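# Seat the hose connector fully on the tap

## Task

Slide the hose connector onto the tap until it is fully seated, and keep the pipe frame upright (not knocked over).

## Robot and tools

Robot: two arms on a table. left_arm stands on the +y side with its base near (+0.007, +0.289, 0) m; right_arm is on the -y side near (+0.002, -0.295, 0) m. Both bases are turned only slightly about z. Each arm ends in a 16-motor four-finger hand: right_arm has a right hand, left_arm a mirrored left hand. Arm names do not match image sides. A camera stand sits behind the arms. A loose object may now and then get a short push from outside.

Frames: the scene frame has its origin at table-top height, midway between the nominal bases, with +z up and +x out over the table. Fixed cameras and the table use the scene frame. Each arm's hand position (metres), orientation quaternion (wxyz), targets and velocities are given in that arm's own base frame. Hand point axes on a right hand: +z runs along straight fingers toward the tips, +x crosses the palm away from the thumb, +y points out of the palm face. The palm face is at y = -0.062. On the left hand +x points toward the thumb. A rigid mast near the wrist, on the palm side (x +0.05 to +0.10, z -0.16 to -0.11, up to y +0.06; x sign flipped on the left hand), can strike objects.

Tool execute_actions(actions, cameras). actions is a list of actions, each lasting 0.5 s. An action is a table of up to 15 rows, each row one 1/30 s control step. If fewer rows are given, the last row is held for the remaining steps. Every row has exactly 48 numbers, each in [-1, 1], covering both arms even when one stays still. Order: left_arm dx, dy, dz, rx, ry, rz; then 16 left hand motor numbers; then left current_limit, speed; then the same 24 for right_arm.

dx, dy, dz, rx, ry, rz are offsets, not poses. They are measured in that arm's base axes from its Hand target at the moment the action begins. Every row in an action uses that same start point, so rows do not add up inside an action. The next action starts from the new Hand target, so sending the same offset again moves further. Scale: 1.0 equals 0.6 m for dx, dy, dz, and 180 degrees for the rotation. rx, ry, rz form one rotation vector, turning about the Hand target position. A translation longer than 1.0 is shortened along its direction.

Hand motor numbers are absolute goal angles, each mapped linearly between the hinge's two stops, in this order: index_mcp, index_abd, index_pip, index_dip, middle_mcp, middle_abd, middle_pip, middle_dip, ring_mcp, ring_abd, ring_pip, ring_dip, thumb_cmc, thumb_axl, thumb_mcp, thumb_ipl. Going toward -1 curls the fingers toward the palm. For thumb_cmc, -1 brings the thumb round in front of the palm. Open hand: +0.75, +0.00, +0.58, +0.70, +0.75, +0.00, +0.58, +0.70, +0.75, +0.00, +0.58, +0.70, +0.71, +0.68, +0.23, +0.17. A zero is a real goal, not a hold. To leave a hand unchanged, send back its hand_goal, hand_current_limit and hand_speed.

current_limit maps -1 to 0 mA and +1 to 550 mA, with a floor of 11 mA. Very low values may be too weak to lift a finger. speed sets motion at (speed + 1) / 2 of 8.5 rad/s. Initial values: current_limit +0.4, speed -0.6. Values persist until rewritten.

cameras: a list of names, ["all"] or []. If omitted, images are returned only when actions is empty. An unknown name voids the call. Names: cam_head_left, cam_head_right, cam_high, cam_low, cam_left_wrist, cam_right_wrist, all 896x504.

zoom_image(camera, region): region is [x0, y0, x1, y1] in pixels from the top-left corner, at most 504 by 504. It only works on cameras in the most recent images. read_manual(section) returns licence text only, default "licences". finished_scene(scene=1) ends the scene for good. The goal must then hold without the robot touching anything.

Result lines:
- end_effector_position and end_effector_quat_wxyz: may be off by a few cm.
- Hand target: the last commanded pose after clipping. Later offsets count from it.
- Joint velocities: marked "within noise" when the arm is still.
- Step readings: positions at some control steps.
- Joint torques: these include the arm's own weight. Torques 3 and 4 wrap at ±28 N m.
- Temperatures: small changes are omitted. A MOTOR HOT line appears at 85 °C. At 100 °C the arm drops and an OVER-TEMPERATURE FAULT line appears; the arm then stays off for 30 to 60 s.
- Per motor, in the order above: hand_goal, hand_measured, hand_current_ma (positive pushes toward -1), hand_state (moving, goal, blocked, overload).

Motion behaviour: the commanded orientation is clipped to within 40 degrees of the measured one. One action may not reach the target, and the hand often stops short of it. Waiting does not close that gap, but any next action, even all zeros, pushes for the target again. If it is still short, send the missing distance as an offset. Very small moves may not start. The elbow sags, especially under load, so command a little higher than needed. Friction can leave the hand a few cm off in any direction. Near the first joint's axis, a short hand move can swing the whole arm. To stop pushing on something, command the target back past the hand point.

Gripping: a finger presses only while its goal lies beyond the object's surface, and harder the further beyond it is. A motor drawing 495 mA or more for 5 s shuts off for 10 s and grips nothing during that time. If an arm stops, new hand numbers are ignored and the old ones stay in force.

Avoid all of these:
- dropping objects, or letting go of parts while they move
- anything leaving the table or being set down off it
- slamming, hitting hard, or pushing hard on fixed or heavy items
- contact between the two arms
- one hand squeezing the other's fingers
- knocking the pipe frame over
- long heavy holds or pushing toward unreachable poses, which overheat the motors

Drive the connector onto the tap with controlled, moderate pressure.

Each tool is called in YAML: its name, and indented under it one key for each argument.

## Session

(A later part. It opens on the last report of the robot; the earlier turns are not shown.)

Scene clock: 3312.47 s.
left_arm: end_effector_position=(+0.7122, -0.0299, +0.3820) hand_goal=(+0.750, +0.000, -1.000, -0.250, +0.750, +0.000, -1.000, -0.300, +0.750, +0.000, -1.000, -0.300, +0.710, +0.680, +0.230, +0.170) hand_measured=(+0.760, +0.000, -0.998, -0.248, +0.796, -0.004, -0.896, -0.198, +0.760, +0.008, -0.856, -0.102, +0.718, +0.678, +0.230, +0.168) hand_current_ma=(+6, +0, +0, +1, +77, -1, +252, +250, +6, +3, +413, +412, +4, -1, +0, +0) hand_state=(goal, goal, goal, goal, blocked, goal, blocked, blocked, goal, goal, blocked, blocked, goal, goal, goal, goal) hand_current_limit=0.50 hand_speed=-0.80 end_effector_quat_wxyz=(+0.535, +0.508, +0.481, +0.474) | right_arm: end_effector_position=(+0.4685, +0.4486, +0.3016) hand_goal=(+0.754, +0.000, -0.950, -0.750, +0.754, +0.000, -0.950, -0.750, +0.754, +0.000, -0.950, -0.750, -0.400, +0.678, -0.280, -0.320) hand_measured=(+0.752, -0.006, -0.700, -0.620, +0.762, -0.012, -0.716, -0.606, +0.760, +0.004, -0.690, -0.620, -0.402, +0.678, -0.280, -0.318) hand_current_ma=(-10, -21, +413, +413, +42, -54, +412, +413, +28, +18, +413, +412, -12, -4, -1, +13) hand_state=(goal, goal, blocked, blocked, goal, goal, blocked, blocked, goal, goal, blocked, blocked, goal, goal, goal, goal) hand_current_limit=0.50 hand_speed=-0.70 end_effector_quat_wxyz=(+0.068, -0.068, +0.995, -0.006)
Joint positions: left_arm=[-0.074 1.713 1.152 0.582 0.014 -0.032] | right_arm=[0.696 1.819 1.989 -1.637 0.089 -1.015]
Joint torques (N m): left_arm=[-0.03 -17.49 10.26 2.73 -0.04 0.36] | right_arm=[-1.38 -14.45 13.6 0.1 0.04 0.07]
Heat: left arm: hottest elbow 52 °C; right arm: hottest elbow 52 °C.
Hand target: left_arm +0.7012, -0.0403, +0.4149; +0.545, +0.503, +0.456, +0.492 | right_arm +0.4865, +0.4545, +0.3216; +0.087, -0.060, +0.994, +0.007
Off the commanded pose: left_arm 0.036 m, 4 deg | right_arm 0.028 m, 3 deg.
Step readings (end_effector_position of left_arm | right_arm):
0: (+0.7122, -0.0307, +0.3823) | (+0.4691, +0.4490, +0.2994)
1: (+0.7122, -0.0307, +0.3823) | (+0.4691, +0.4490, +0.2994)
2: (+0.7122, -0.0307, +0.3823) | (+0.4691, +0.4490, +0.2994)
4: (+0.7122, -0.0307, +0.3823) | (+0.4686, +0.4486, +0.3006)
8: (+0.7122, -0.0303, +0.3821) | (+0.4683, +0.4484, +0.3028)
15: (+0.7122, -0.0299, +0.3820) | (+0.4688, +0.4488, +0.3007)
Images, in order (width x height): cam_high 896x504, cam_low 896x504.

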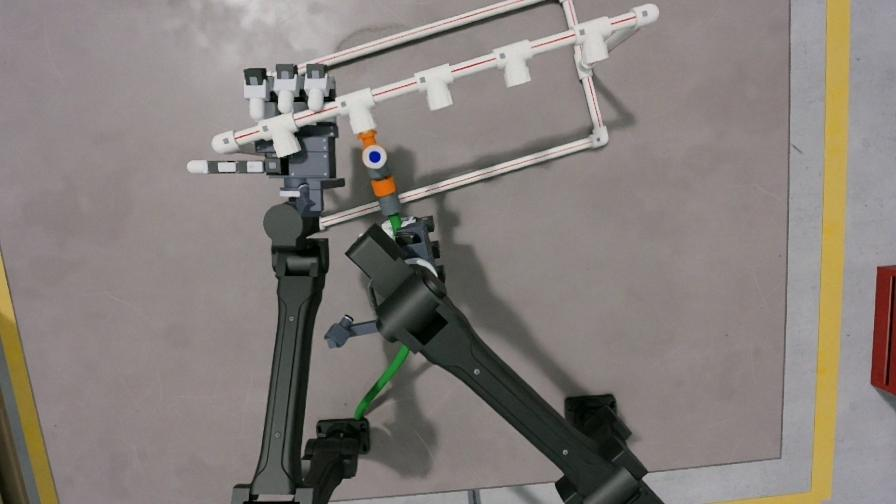

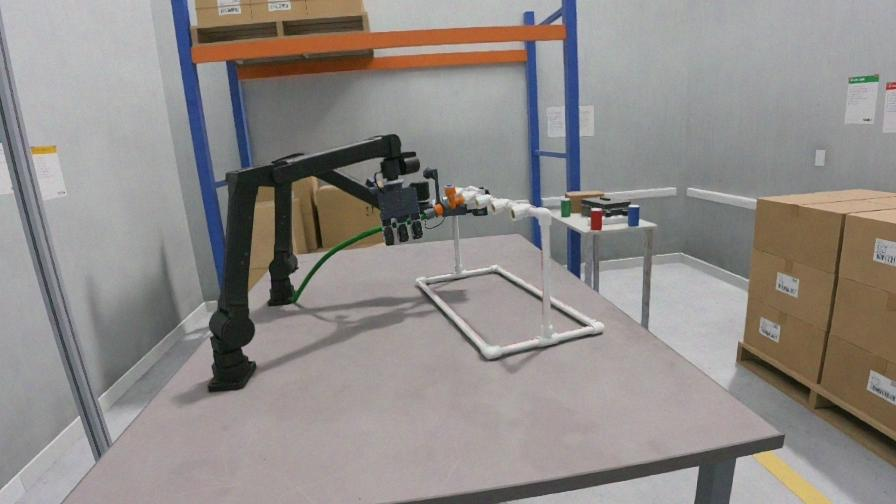

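execute_actions:
  actions:
    - [[0,0,0,0,0,0,0.75,0,-1,-0.25,0.75,0,-1,-0.3,0.75,0,-1,-0.3,0.71,0.68,0.23,0.17,0.5,-0.8,0.031,0.008,0.0095,0,0,0,0.754,0,-0.95,-0.75,0.754,0,-0.95,-0.75,0.754,0,-0.95,-0.75,-0.4,0.678,-0.28,-0.32,0.5,-0.7]]
  cameras: ["cam_high","cam_low"]

zoom_image:
  camera: "cam_high"
  region: [360, 140, 420, 240]

zoom_image:
  camera: "cam_low"
  region: [410, 180, 470, 222]

Scene clock: 3325.30 s.
left_arm: end_effector_position=(+0.7123, -0.0246, +0.3819) hand_goal=(+0.750, +0.000, -1.000, -0.250, +0.750, +0.000, -1.000, -0.300, +0.750, +0.000, -1.000, -0.300, +0.710, +0.680, +0.230, +0.170) hand_measured=(+0.760, +0.000, -0.998, -0.248, +0.800, -0.002, -0.896, -0.200, +0.762, +0.010, -0.856, -0.110, +0.718, +0.678, +0.230, +0.168) hand_current_ma=(+6, +0, +0, +1, +85, +0, +252, +238, +9, +4, +412, +412, +4, -1, +0, +0) hand_state=(goal, goal, goal, goal, blocked, goal, blocked, blocked, goal, goal, blocked, blocked, goal, goal, goal, goal) hand_current_limit=0.50 hand_speed=-0.80 end_effector_quat_wxyz=(+0.533, +0.503, +0.486, +0.476) | right_arm: end_effector_position=(+0.4719, +0.4535, +0.3015) hand_goal=(+0.754, +0.000, -0.950, -0.750, +0.754, +0.000, -0.950, -0.750, +0.754, +0.000, -0.950, -0.750, -0.400, +0.678, -0.280, -0.320) hand_measured=(+0.754, -0.006, -0.700, -0.620, +0.762, -0.012, -0.716, -0.606, +0.760, +0.004, -0.690, -0.620, -0.402, +0.678, -0.280, -0.318) hand_current_ma=(+4, -22, +413, +413, +42, -54, +412, +413, +36, +19, +413, +412, -12, -4, -2, +12) hand_state=(goal, goal, blocked, blocked, goal, goal, blocked, blocked, goal, goal, blocked, blocked, goal, goal, goal, goal) hand_current_limit=0.50 hand_speed=-0.70 end_effector_quat_wxyz=(+0.055, -0.072, +0.996, -0.011)
Joint positions: left_arm=[-0.069 1.713 1.152 0.582 0.004 -0.038] | right_arm=[0.696 1.861 2.056 -1.689 0.083 -1.022]
Joint torques (N m): left_arm=[-0.85 -17.38 10.32 2.89 0.3 0.43] | right_arm=[-2.37 -13.8 15.51 0.59 0.23 0.02]
Motor temperatures (°C): left_arm=[26 34 50 27 28 27] | right_arm=[26 37 54 26 24 25]
Heat: left arm: hottest elbow 50 °C; right arm: hottest elbow 54 °C.
Hand target: left_arm +0.7012, -0.0406, +0.4149; +0.545, +0.503, +0.456, +0.492 | right_arm +0.5051, +0.4594, +0.3271; +0.087, -0.060, +0.994, +0.007
Off the commanded pose: left_arm 0.038 m, 4 deg | right_arm 0.042 m, 4 deg.
Step readings (end_effector_position of left_arm | right_arm):
0: (+0.7122, -0.0299, +0.3820) | (+0.4685, +0.4486, +0.3014)
1: (+0.7122, -0.0299, +0.3820) | (+0.4686, +0.4486, +0.3017)
2: (+0.7122, -0.0299, +0.3820) | (+0.4687, +0.4488, +0.3019)
4: (+0.7122, -0.0297, +0.3820) | (+0.4695, +0.4505, +0.3032)
8: (+0.7122, -0.0290, +0.3820) | (+0.4701, +0.4512, +0.3011)
15: (+0.7122, -0.0257, +0.3819) | (+0.4714, +0.4529, +0.3015)
Images, in order (width x height): cam_high 896x504, cam_low 896x504.

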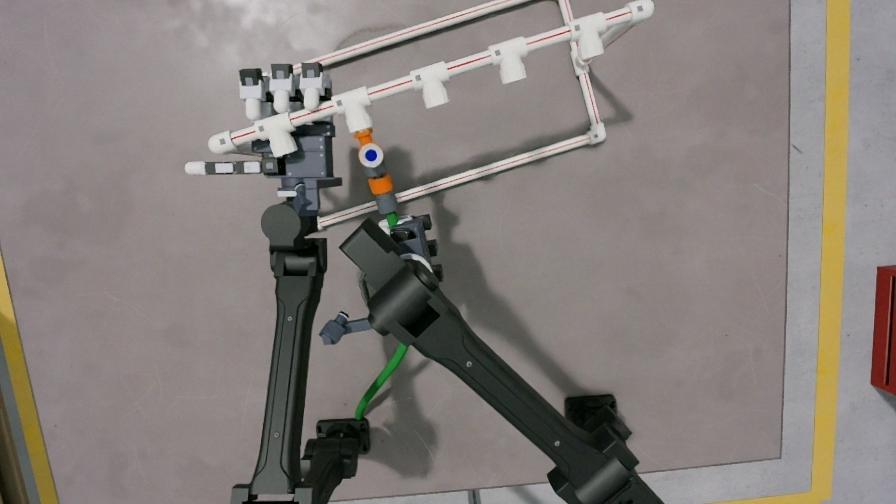

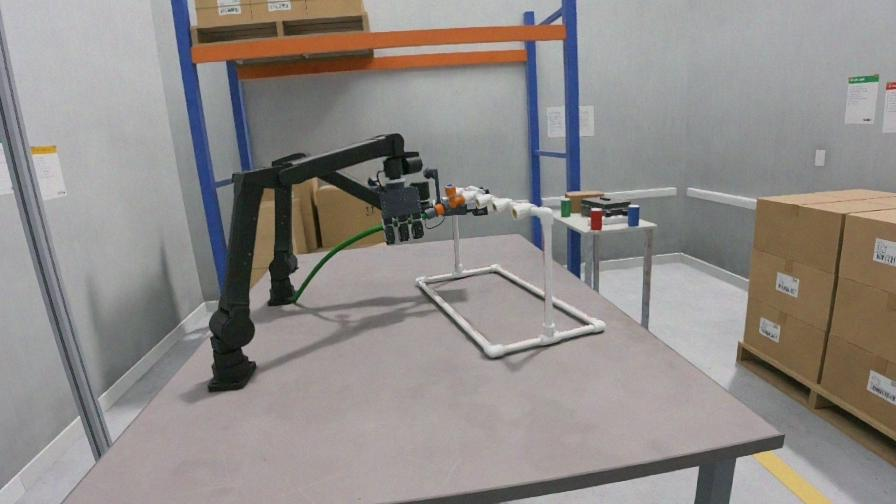

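Scaled by 5.040.

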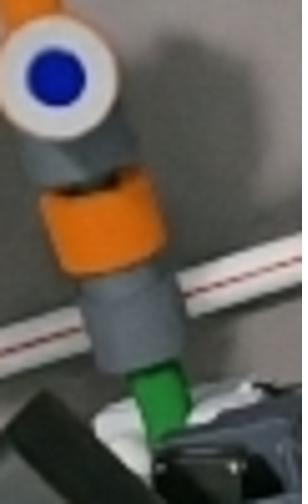

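Scaled by 8.400.

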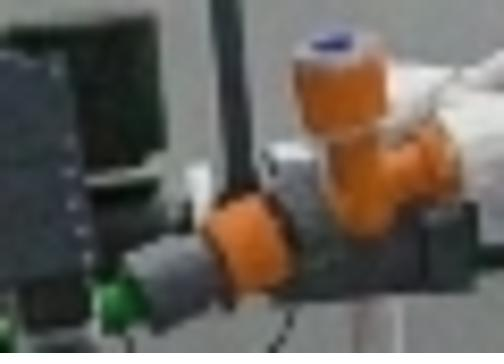

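zoom_image:
  camera: "cam_low"
  region: [426, 184, 460, 218]

zoom_image:
  camera: "cam_high"
  region: [356, 150, 396, 200]

Scaled by 14.824.

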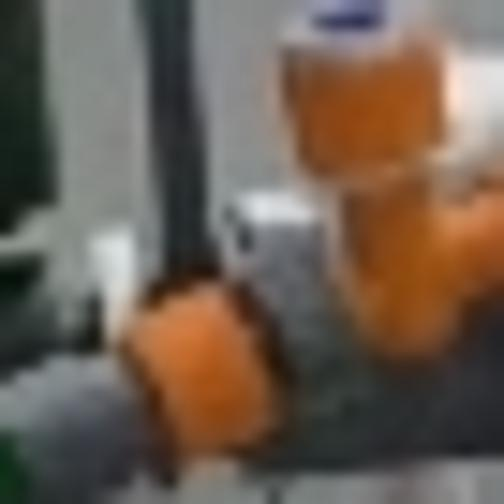

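Scaled by 10.080.

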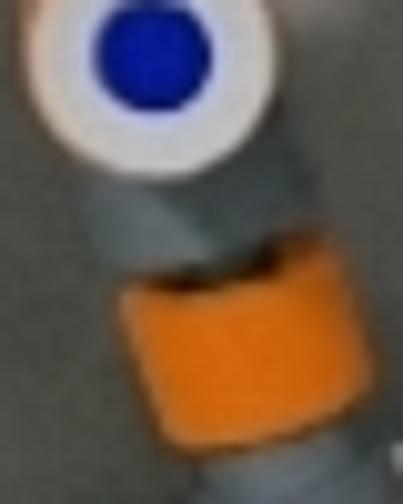

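execute_actions:
  actions:
    - [[-0.02,-0.01,0,0,0,0,0.75,0,-1,-0.25,0.75,0,-1,-0.3,0.75,0,-1,-0.3,0.71,0.68,0.23,0.17,0.5,-0.8,0.028,0.004,0.009,0,0,0,0.754,0,-0.95,-0.75,0.754,0,-0.95,-0.75,0.754,0,-0.95,-0.75,-0.4,0.678,-0.28,-0.32,0.5,-0.7]]
  cameras: ["cam_high","cam_low"]

zoom_image:
  camera: "cam_high"
  region: [356, 150, 396, 200]

zoom_image:
  camera: "cam_low"
  region: [426, 184, 460, 218]

Scene clock: 3382.20 s.
left_arm: end_effector_position=(+0.7121, -0.0041, +0.3814) hand_goal=(+0.750, +0.000, -1.000, -0.250, +0.750, +0.000, -1.000, -0.300, +0.750, +0.000, -1.000, -0.300, +0.710, +0.680, +0.230, +0.170) hand_measured=(+0.760, +0.000, -0.998, -0.248, +0.806, -0.016, -0.896, -0.200, +0.778, -0.006, -0.856, -0.124, +0.718, +0.678, +0.230, +0.168) hand_current_ma=(+6, +0, +0, +1, +104, -9, +252, +237, +33, -3, +412, +413, +4, -1, +0, +0) hand_state=(goal, goal, goal, goal, blocked, goal, blocked, blocked, blocked, goal, blocked, blocked, goal, goal, goal, goal) hand_current_limit=0.50 hand_speed=-0.80 end_effector_quat_wxyz=(+0.525, +0.487, +0.503, +0.484) | right_arm: end_effector_position=(+0.4818, +0.4622, +0.3029) hand_goal=(+0.754, +0.000, -0.950, -0.750, +0.754, +0.000, -0.950, -0.750, +0.754, +0.000, -0.950, -0.750, -0.400, +0.678, -0.280, -0.320) hand_measured=(+0.760, -0.002, -0.700, -0.620, +0.762, -0.010, -0.716, -0.606, +0.764, +0.012, -0.690, -0.628, -0.402, +0.678, -0.280, -0.318) hand_current_ma=(+33, -9, +413, +413, +44, -44, +413, +413, +56, +53, +413, +413, -12, -4, -2, +12) hand_state=(goal, goal, blocked, blocked, goal, goal, blocked, blocked, goal, goal, blocked, blocked, goal, goal, goal, goal) hand_current_limit=0.50 hand_speed=-0.70 end_effector_quat_wxyz=(+0.060, -0.083, +0.995, -0.005)
Joint positions: left_arm=[-0.05 1.713 1.152 0.582 -0.025 -0.056] | right_arm=[0.692 1.896 2.108 -1.689 0.078 -1.048]
Joint torques (N m): left_arm=[-3.08 -19.6 7.72 3.18 1 0.6] | right_arm=[-3.14 -13.92 16.84 0.08 0.28 0.12]
Motor temperatures (°C): left_arm=[26 36 46 27 28 27] | right_arm=[26 37 64 26 24 25]
Heat: left arm: hottest elbow 46 °C; right arm: hottest elbow 64 °C.
Hand target: left_arm +0.6892, -0.0464, +0.4149; +0.545, +0.503, +0.456, +0.492 | right_arm +0.5219, +0.4618, +0.3329; +0.087, -0.060, +0.994, +0.007
Off the commanded pose: left_arm 0.059 m, 6 deg | right_arm 0.050 m, 4 deg.
joint sent to its limit (right arm) — joint 4 (wrist pitch), lower limit. The joint targets are off in position, not in orientation.
Step readings (end_effector_position of left_arm | right_arm):
0: (+0.7123, -0.0246, +0.3819) | (+0.4719, +0.4535, +0.3015)
1: (+0.7123, -0.0246, +0.3819) | (+0.4719, +0.4535, +0.3017)
2: (+0.7122, -0.0242, +0.3819) | (+0.4722, +0.4541, +0.3023)
4: (+0.7122, -0.0210, +0.3818) | (+0.4735, +0.4560, +0.3027)
8: (+0.7122, -0.0104, +0.3816) | (+0.4786, +0.4607, +0.3028)
15: (+0.7121, -0.0041, +0.3814) | (+0.4821, +0.4625, +0.3030)
Images, in order (width x height): cam_high 896x504, cam_low 896x504.

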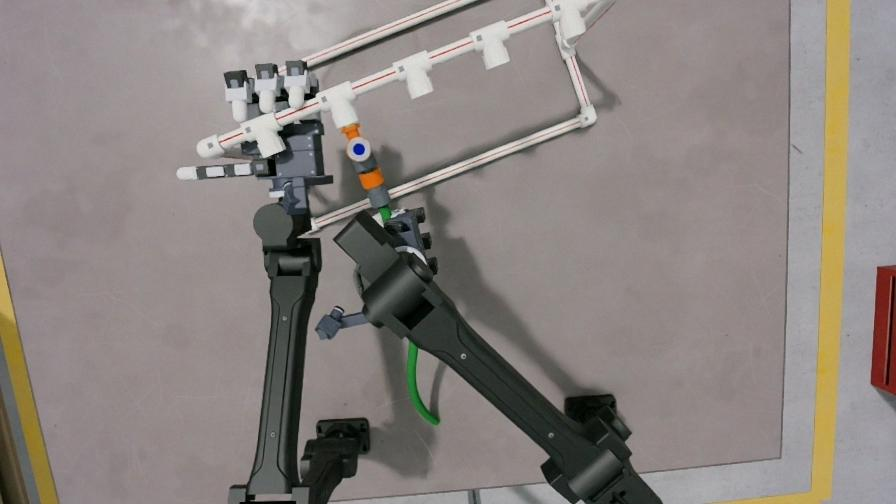

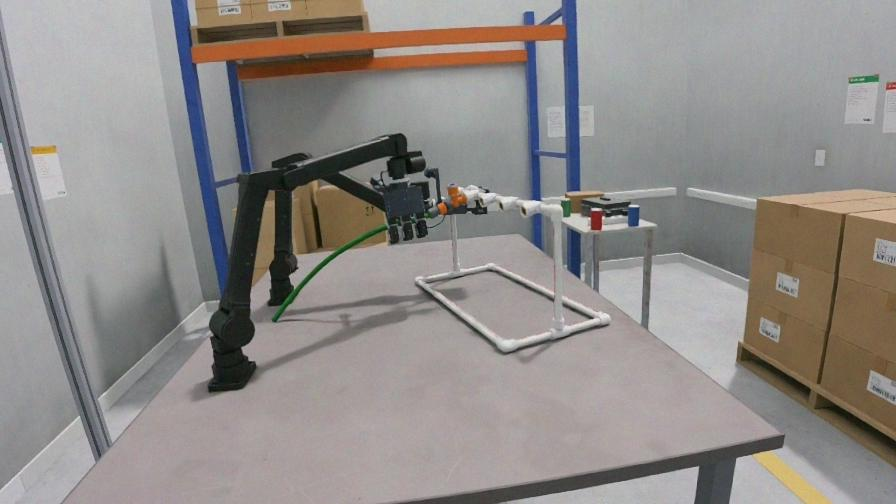

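Scaled by 10.080.

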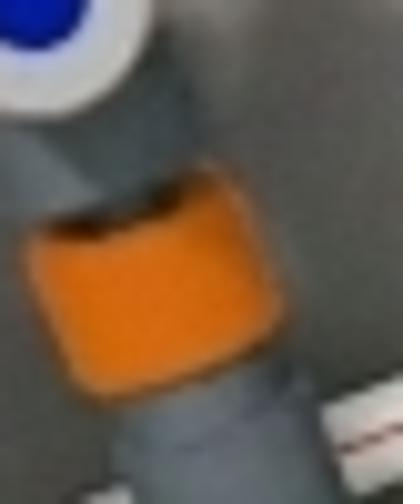

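Scaled by 14.824.

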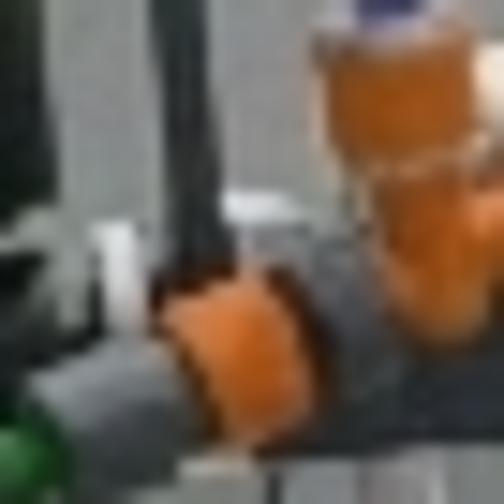

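execute_actions:
  actions:
    - [[0,0,-0.09,0,0,0,0.75,0,-1,-0.25,0.75,0,-1,-0.3,0.75,0,-1,-0.3,0.71,0.68,0.23,0.17,0.7,-0.8,-0.03,-0.004,-0.02,0,0,0,0.754,0,-0.95,-0.75,0.754,0,-0.95,-0.75,0.754,0,-0.95,-0.75,-0.4,0.678,-0.28,-0.32,0.5,-0.7]]
  cameras: ["cam_high","cam_low","cam_left_wrist","cam_right_wrist"]

zoom_image:
  camera: "cam_high"
  region: [210, 50, 420, 250]

Scene clock: 3487.47 s.
left_arm: end_effector_position=(+0.7007, +0.0021, +0.3843) hand_goal=(+0.750, +0.000, -1.000, -0.250, +0.750, +0.000, -1.000, -0.300, +0.750, +0.000, -1.000, -0.300, +0.710, +0.680, +0.230, +0.170) hand_measured=(+0.760, +0.000, -0.998, -0.248, +0.840, -0.026, -0.896, -0.268, +0.802, -0.012, -0.856, -0.202, +0.718, +0.678, +0.230, +0.168) hand_current_ma=(+6, +0, +0, +1, +220, -23, +252, +38, +93, -6, +425, +233, +4, -1, +0, +0) hand_state=(goal, goal, goal, goal, blocked, blocked, blocked, blocked, blocked, goal, blocked, blocked, goal, goal, goal, goal) hand_current_limit=0.70 hand_speed=-0.80 end_effector_quat_wxyz=(+0.545, +0.461, +0.484, +0.507) | right_arm: end_effector_position=(+0.4807, +0.4634, +0.3030) hand_goal=(+0.754, +0.000, -0.950, -0.750, +0.754, +0.000, -0.950, -0.750, +0.754, +0.000, -0.950, -0.750, -0.400, +0.678, -0.280, -0.320) hand_measured=(+0.760, +0.002, -0.700, -0.620, +0.762, -0.006, -0.716, -0.606, +0.764, +0.012, -0.690, -0.628, -0.402, +0.678, -0.280, -0.318) hand_current_ma=(+35, +11, +413, +413, +44, -27, +413, +413, +56, +53, +412, +413, -12, -4, -2, +12) hand_state=(goal, goal, blocked, blocked, goal, goal, blocked, blocked, goal, goal, blocked, blocked, goal, goal, goal, goal) hand_current_limit=0.50 hand_speed=-0.70 end_effector_quat_wxyz=(+0.059, -0.084, +0.995, -0.004)
Joint positions: left_arm=[-0.044 1.733 1.125 0.716 -0.033 -0.057] | right_arm=[0.694 1.896 2.108 -1.689 0.074 -1.048]
Joint torques (N m): left_arm=[-3.25 -15.09 4.9 3.34 1.36 0.61] | right_arm=[-2.14 -16.5 10.96 1.06 0.52 0.28]
Motor temperatures (°C): left_arm=[26 38 42 27 31 28] | right_arm=[26 35 78 26 24 25]
Heat: left arm: hottest elbow 42 °C; right arm: hottest elbow 78 °C.
Hand target: left_arm +0.6893, -0.0463, +0.3608; +0.545, +0.503, +0.456, +0.492 | right_arm +0.5038, +0.4594, +0.3209; +0.087, -0.060, +0.994, +0.007
Off the commanded pose: left_arm 0.055 m, 6 deg | right_arm 0.029 m, 4 deg.
Step readings (end_effector_position of left_arm | right_arm):
0: (+0.7121, -0.0041, +0.3814) | (+0.4818, +0.4622, +0.3029)
1: (+0.7120, -0.0041, +0.3811) | (+0.4818, +0.4622, +0.3029)
2: (+0.7109, -0.0039, +0.3809) | (+0.4818, +0.4622, +0.3029)
4: (+0.7075, -0.0017, +0.3812) | (+0.4813, +0.4628, +0.3030)
8: (+0.7029, +0.0012, +0.3829) | (+0.4809, +0.4632, +0.3030)
15: (+0.7011, +0.0019, +0.3842) | (+0.4807, +0.4634, +0.3030)
camera_calibration:
cam_left_wrist: T_world_to_cam=[[0.0247567, -0.825286, -0.564172, 0.165815], [-0.629368, 0.425602, -0.6502, 0.646128], [0.776713, 0.371168, -0.508872, -0.221183], [0, 0, 0, 1]] pos_world=[0.574343, -0.0560527, 0.401106]
cam_right_wrist: T_world_to_cam=[[0.642013, 0.75745, 0.118699, -0.668273], [0.396492, -0.46052, 0.794176, -0.265375], [0.656212, -0.462808, -0.595982, 0.208083], [0, 0, 0, 1]] pos_world=[0.397712, 0.480275, 0.414091]
Images, in order (width x height): cam_high 896x504, cam_low 896x504, cam_left_wrist 896x504, cam_right_wrist 896x504.

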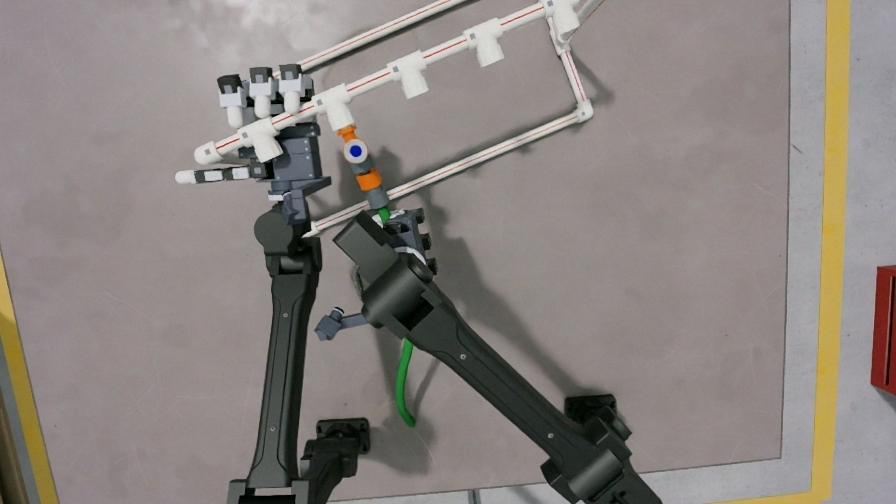

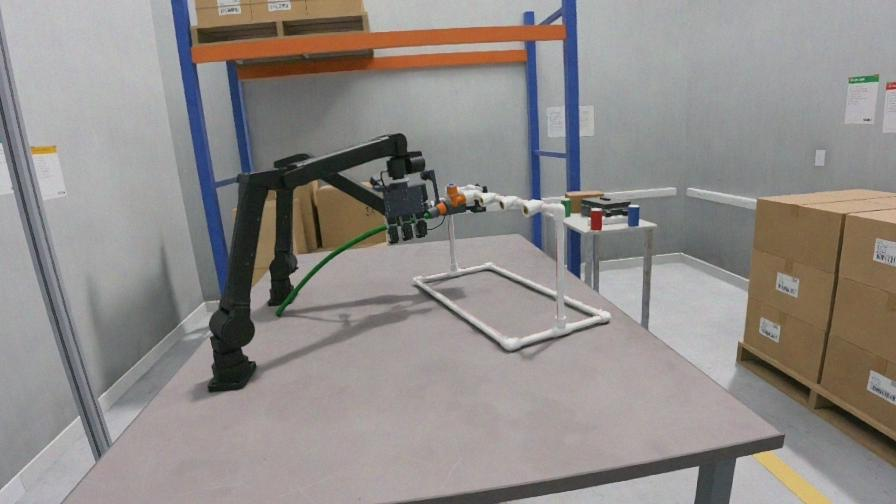

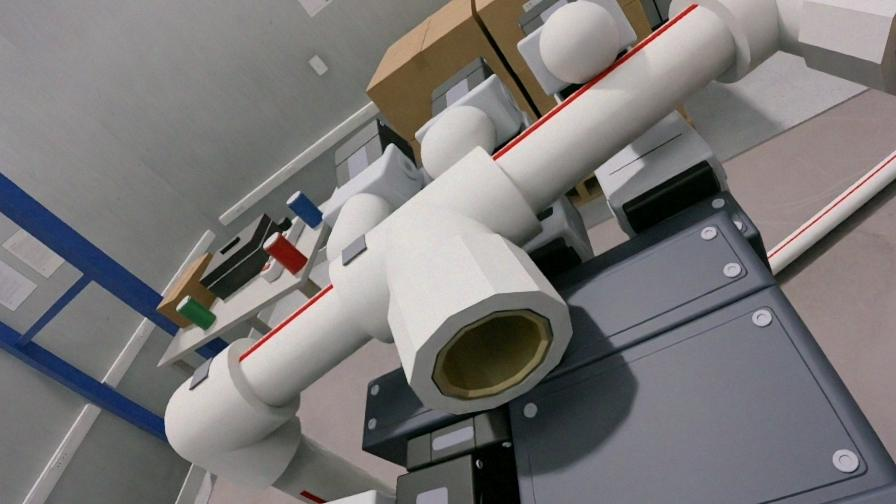

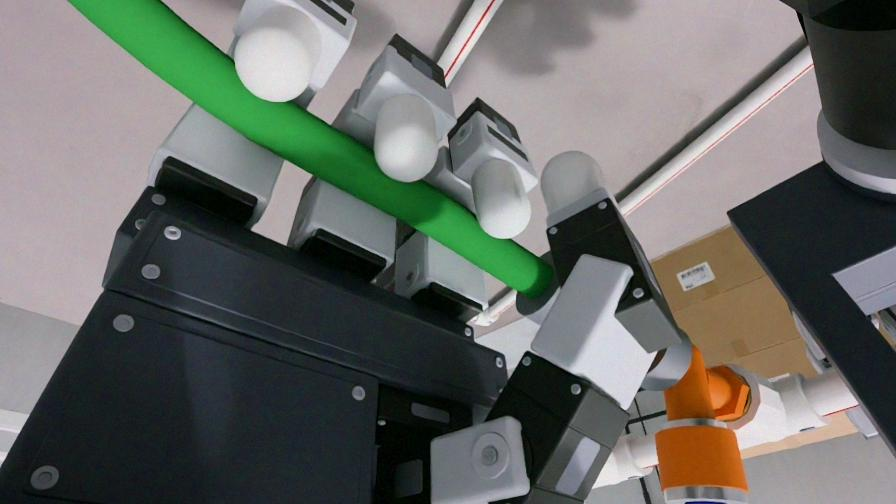

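Scaled by 2.400.

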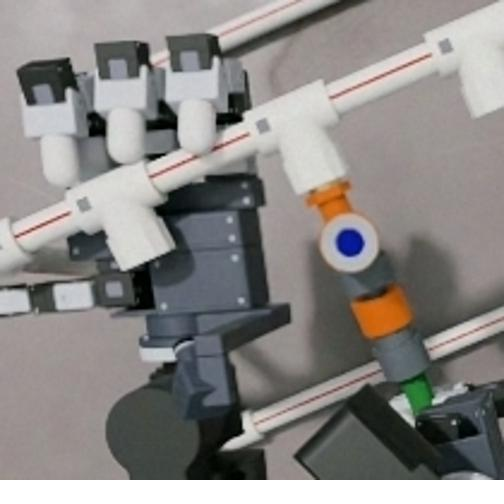

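execute_actions:
  actions: []

Scene clock: 3509.63 s.
left_arm: end_effector_position=(+0.7007, +0.0021, +0.3843) hand_goal=(+0.750, +0.000, -1.000, -0.250, +0.750, +0.000, -1.000, -0.300, +0.750, +0.000, -1.000, -0.300, +0.710, +0.680, +0.230, +0.170) hand_measured=(+0.760, +0.000, -0.998, -0.248, +0.840, -0.026, -0.896, -0.268, +0.802, -0.012, -0.856, -0.202, +0.718, +0.678, +0.230, +0.168) hand_current_ma=(+6, +0, +0, +1, +220, -23, +252, +38, +93, -6, +425, +233, +4, -1, +0, +0) hand_state=(goal, goal, goal, goal, blocked, blocked, blocked, blocked, blocked, goal, blocked, blocked, goal, goal, goal, goal) hand_current_limit=0.70 hand_speed=-0.80 end_effector_quat_wxyz=(+0.545, +0.461, +0.484, +0.507) | right_arm: end_effector_position=(+0.4807, +0.4634, +0.3030) hand_goal=(+0.754, +0.000, -0.950, -0.750, +0.754, +0.000, -0.950, -0.750, +0.754, +0.000, -0.950, -0.750, -0.400, +0.678, -0.280, -0.320) hand_measured=(+0.760, +0.002, -0.700, -0.620, +0.762, -0.006, -0.716, -0.606, +0.764, +0.012, -0.690, -0.628, -0.402, +0.678, -0.280, -0.318) hand_current_ma=(+35, +11, +413, +413, +44, -27, +413, +413, +56, +53, +413, +413, -12, -4, -2, +12) hand_state=(goal, goal, blocked, blocked, goal, goal, blocked, blocked, goal, goal, blocked, blocked, goal, goal, goal, goal) hand_current_limit=0.50 hand_speed=-0.70 end_effector_quat_wxyz=(+0.059, -0.084, +0.995, -0.004)
Joint positions: left_arm=[-0.044 1.733 1.125 0.716 -0.033 -0.057] | right_arm=[0.694 1.896 2.108 -1.689 0.074 -1.048]
Joint velocities: within noise
Joint torques (N m): left_arm=[-3.31 -14.92 4.82 3.14 1.37 0.6] | right_arm=[-2.14 -16.5 10.95 1.07 0.52 0.28]
Motor temperatures (°C): left_arm=[26 40 41 27 33 28] | right_arm=[26 35 72 26 25 25]
Heat: left arm: hottest elbow 41 °C; right arm: hottest elbow 72 °C.
Hand target: left_arm +0.6893, -0.0463, +0.3608; +0.545, +0.503, +0.456, +0.492 | right_arm +0.5038, +0.4594, +0.3209; +0.087, -0.060, +0.994, +0.007
Off the commanded pose: left_arm 0.055 m, 6 deg | right_arm 0.029 m, 4 deg.
camera_calibration:
cam_left_wrist: T_world_to_cam=[[0.0247567, -0.825286, -0.564172, 0.165815], [-0.629368, 0.425602, -0.6502, 0.646128], [0.776713, 0.371168, -0.508872, -0.221183], [0, 0, 0, 1]] pos_world=[0.574343, -0.0560527, 0.401106]
cam_right_wrist: T_world_to_cam=[[0.642013, 0.75745, 0.118699, -0.668273], [0.396492, -0.46052, 0.794176, -0.265375], [0.656212, -0.462808, -0.595982, 0.208083], [0, 0, 0, 1]] pos_world=[0.397712, 0.480275, 0.414091]

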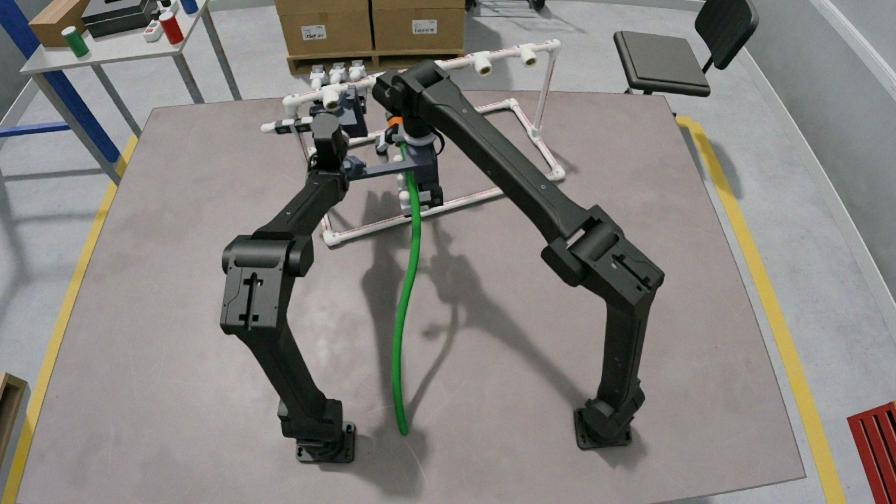

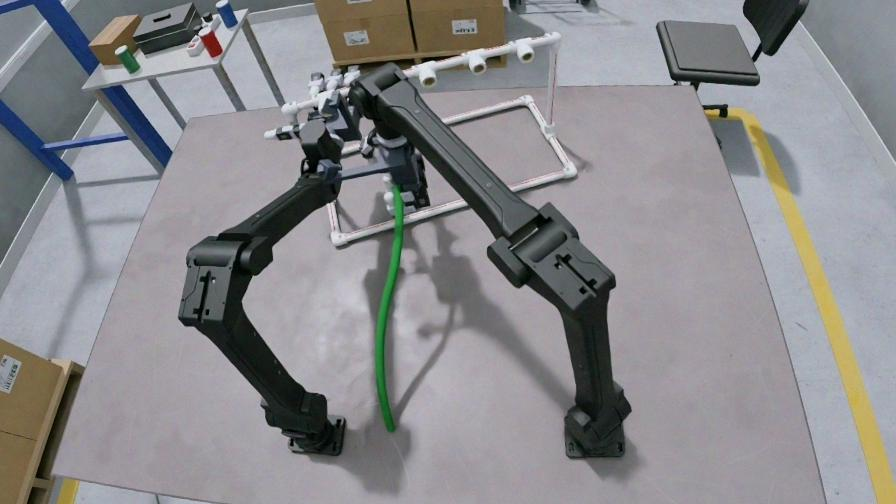

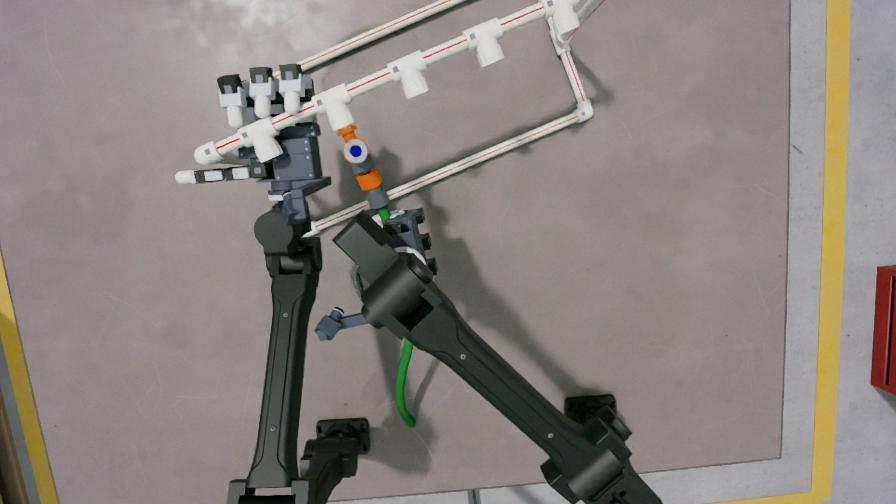

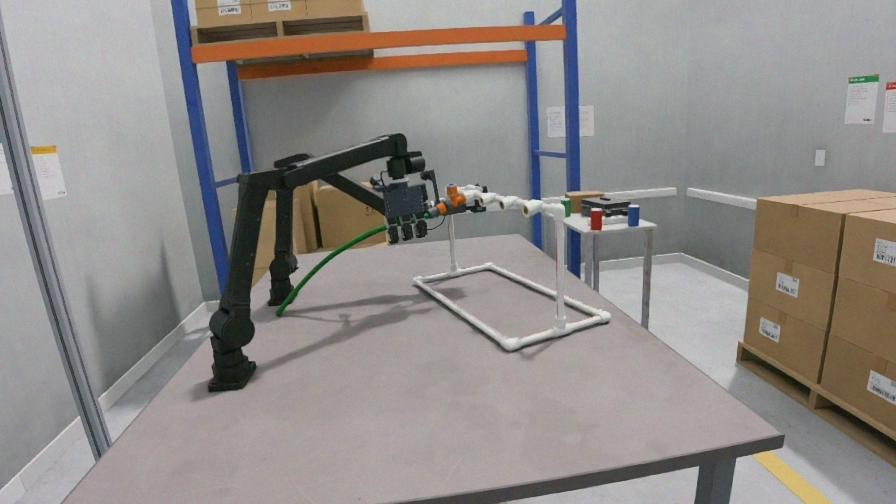

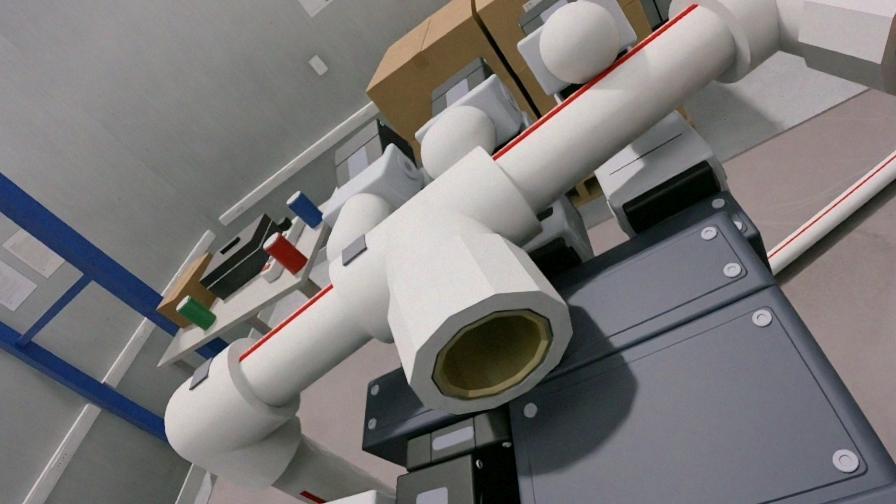

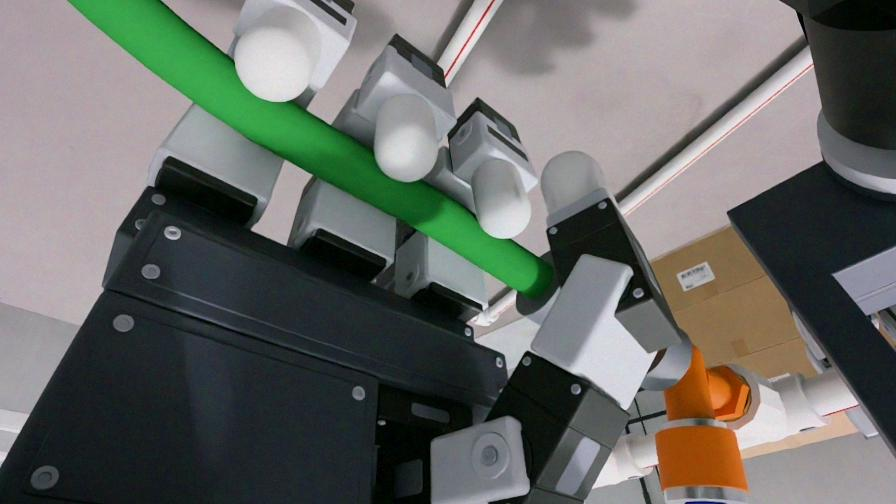

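zoom_image:
  camera: "cam_high"
  region: [320, 110, 410, 220]

zoom_image:
  camera: "cam_low"
  region: [390, 170, 510, 250]

zoom_image:
  camera: "cam_high"
  region: [160, 40, 480, 240]

Scaled by 4.582.

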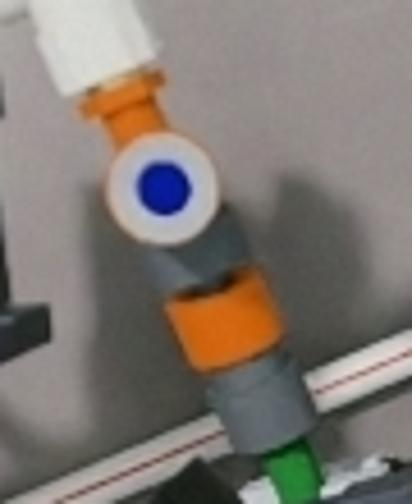

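Scaled by 4.200.

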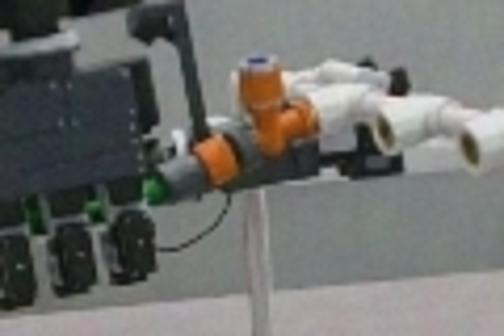

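Scaled by 1.575.

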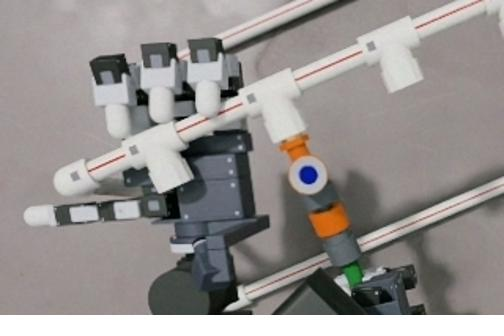

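zoom_image:
  camera: "cam_high"
  region: [345, 145, 390, 200]

Scaled by 9.164.

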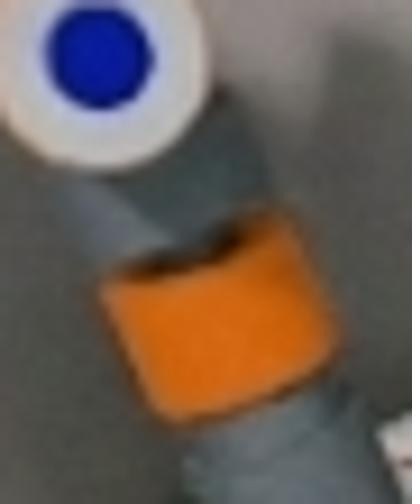

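zoom_image:
  camera: "cam_head_left"
  region: [375, 95, 425, 155]

zoom_image:
  camera: "cam_low"
  region: [428, 182, 472, 224]

zoom_image:
  camera: "cam_right_wrist"
  region: [520, 280, 780, 504]

Scaled by 8.400.

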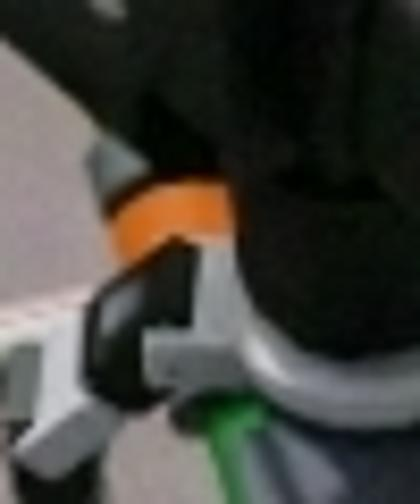

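Scaled by 11.455.

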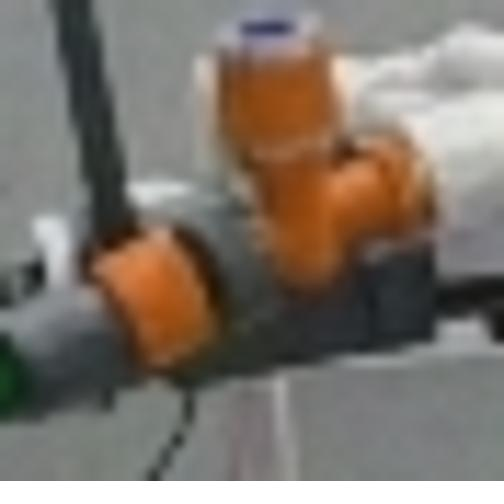

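Scaled by 1.938.

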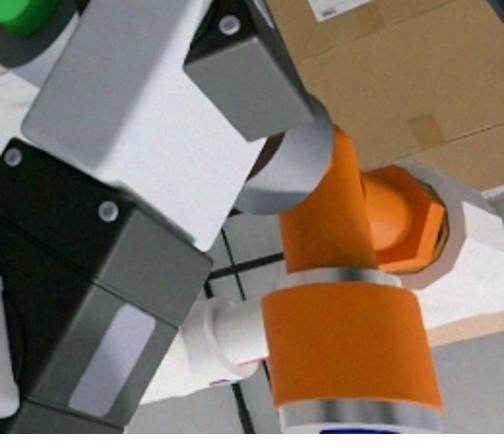

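zoom_image:
  camera: "cam_right_wrist"
  region: [620, 310, 720, 400]

Scaled by 5.040.

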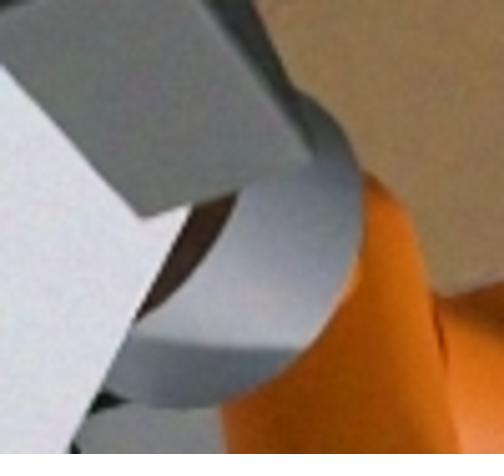

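execute_actions:
  actions:
    - [[-0.0133,0,0,0,0,0,0.75,0,-1,-0.25,0.75,0,-1,-0.3,0.75,0,-1,-0.3,0.71,0.68,0.23,0.17,0.8,-0.8,0.0224,0.0084,0.0071,0,0,0,0.754,0,-0.95,-0.75,0.754,0,-0.95,-0.75,0.754,0,-0.95,-0.75,-0.4,0.678,-0.28,-0.32,0.5,-0.7]]
  cameras: ["cam_high"]

zoom_image:
  camera: "cam_high"
  region: [345, 145, 390, 200]

Scene clock: 3688.93 s.
left_arm: end_effector_position=(+0.6980, +0.0041, +0.3836) hand_goal=(+0.750, +0.000, -1.000, -0.250, +0.750, +0.000, -1.000, -0.300, +0.750, +0.000, -1.000, -0.300, +0.710, +0.680, +0.230, +0.170) hand_measured=(+0.760, +0.000, -0.998, -0.248, +0.844, -0.028, -0.896, -0.270, +0.802, -0.012, -0.856, -0.202, +0.718, +0.678, +0.230, +0.168) hand_current_ma=(+6, +0, +0, +1, +232, -26, +252, +35, +93, -6, +425, +233, +4, -1, +0, +0) hand_state=(goal, goal, goal, goal, blocked, blocked, blocked, blocked, blocked, goal, blocked, blocked, goal, goal, goal, goal) hand_current_limit=0.80 hand_speed=-0.80 end_effector_quat_wxyz=(+0.546, +0.458, +0.482, +0.510) | right_arm: end_effector_position=(+0.4805, +0.4635, +0.3031) hand_goal=(+0.754, +0.000, -0.950, -0.750, +0.754, +0.000, -0.950, -0.750, +0.754, +0.000, -0.950, -0.750, -0.400, +0.678, -0.280, -0.320) hand_measured=(+0.760, +0.004, -0.700, -0.620, +0.762, -0.006, -0.716, -0.606, +0.764, +0.012, -0.690, -0.628, -0.402, +0.678, -0.280, -0.318) hand_current_ma=(+35, +13, +413, +413, +44, -27, +413, +413, +56, +53, +412, +413, -12, -4, -2, +12) hand_state=(goal, goal, blocked, blocked, goal, goal, blocked, blocked, goal, goal, blocked, blocked, goal, goal, goal, goal) hand_current_limit=0.50 hand_speed=-0.70 end_effector_quat_wxyz=(+0.059, -0.084, +0.995, -0.004)
Joint positions: left_arm=[-0.041 1.733 1.117 0.733 -0.033 -0.057] | right_arm=[0.694 1.896 2.108 -1.689 0.073 -1.05]
Joint torques (N m): left_arm=[-3.49 -15.91 3.74 2.86 1.36 0.63] | right_arm=[-2.73 -13.74 15.9 0.13 0.49 0.22]
Motor temperatures (°C): left_arm=[26 40 38 27 37 28] | right_arm=[26 37 61 26 25 25]
Heat: left arm: hottest shoulder 40 °C; right arm: hottest elbow 61 °C.
Hand target: left_arm +0.6813, -0.0464, +0.3609; +0.545, +0.503, +0.456, +0.492 | right_arm +0.5172, +0.4645, +0.3251; +0.087, -0.060, +0.994, +0.007
Off the commanded pose: left_arm 0.058 m, 6 deg | right_arm 0.043 m, 4 deg.
Step readings (end_effector_position of left_arm | right_arm):
0: (+0.7007, +0.0021, +0.3843) | (+0.4807, +0.4634, +0.3030)
1: (+0.7007, +0.0021, +0.3843) | (+0.4807, +0.4634, +0.3030)
2: (+0.7006, +0.0022, +0.3841) | (+0.4807, +0.4634, +0.3030)
4: (+0.6999, +0.0025, +0.3838) | (+0.4807, +0.4634, +0.3031)
8: (+0.6986, +0.0036, +0.3836) | (+0.4806, +0.4635, +0.3031)
15: (+0.6981, +0.0041, +0.3837) | (+0.4805, +0.4635, +0.3031)
Images, in order (width x height): cam_high 896x504.

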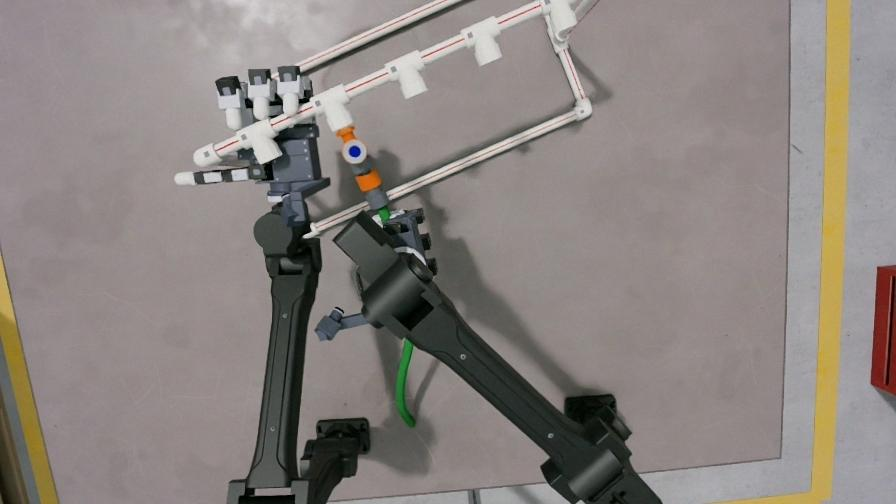

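Scaled by 9.164.

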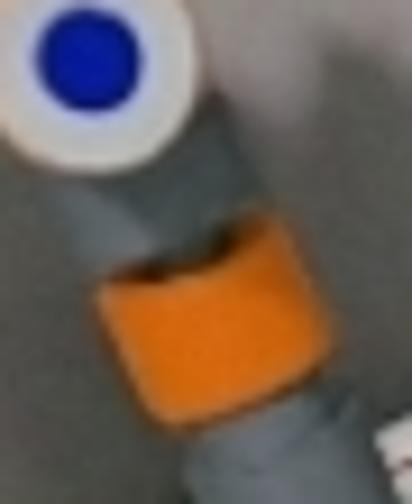

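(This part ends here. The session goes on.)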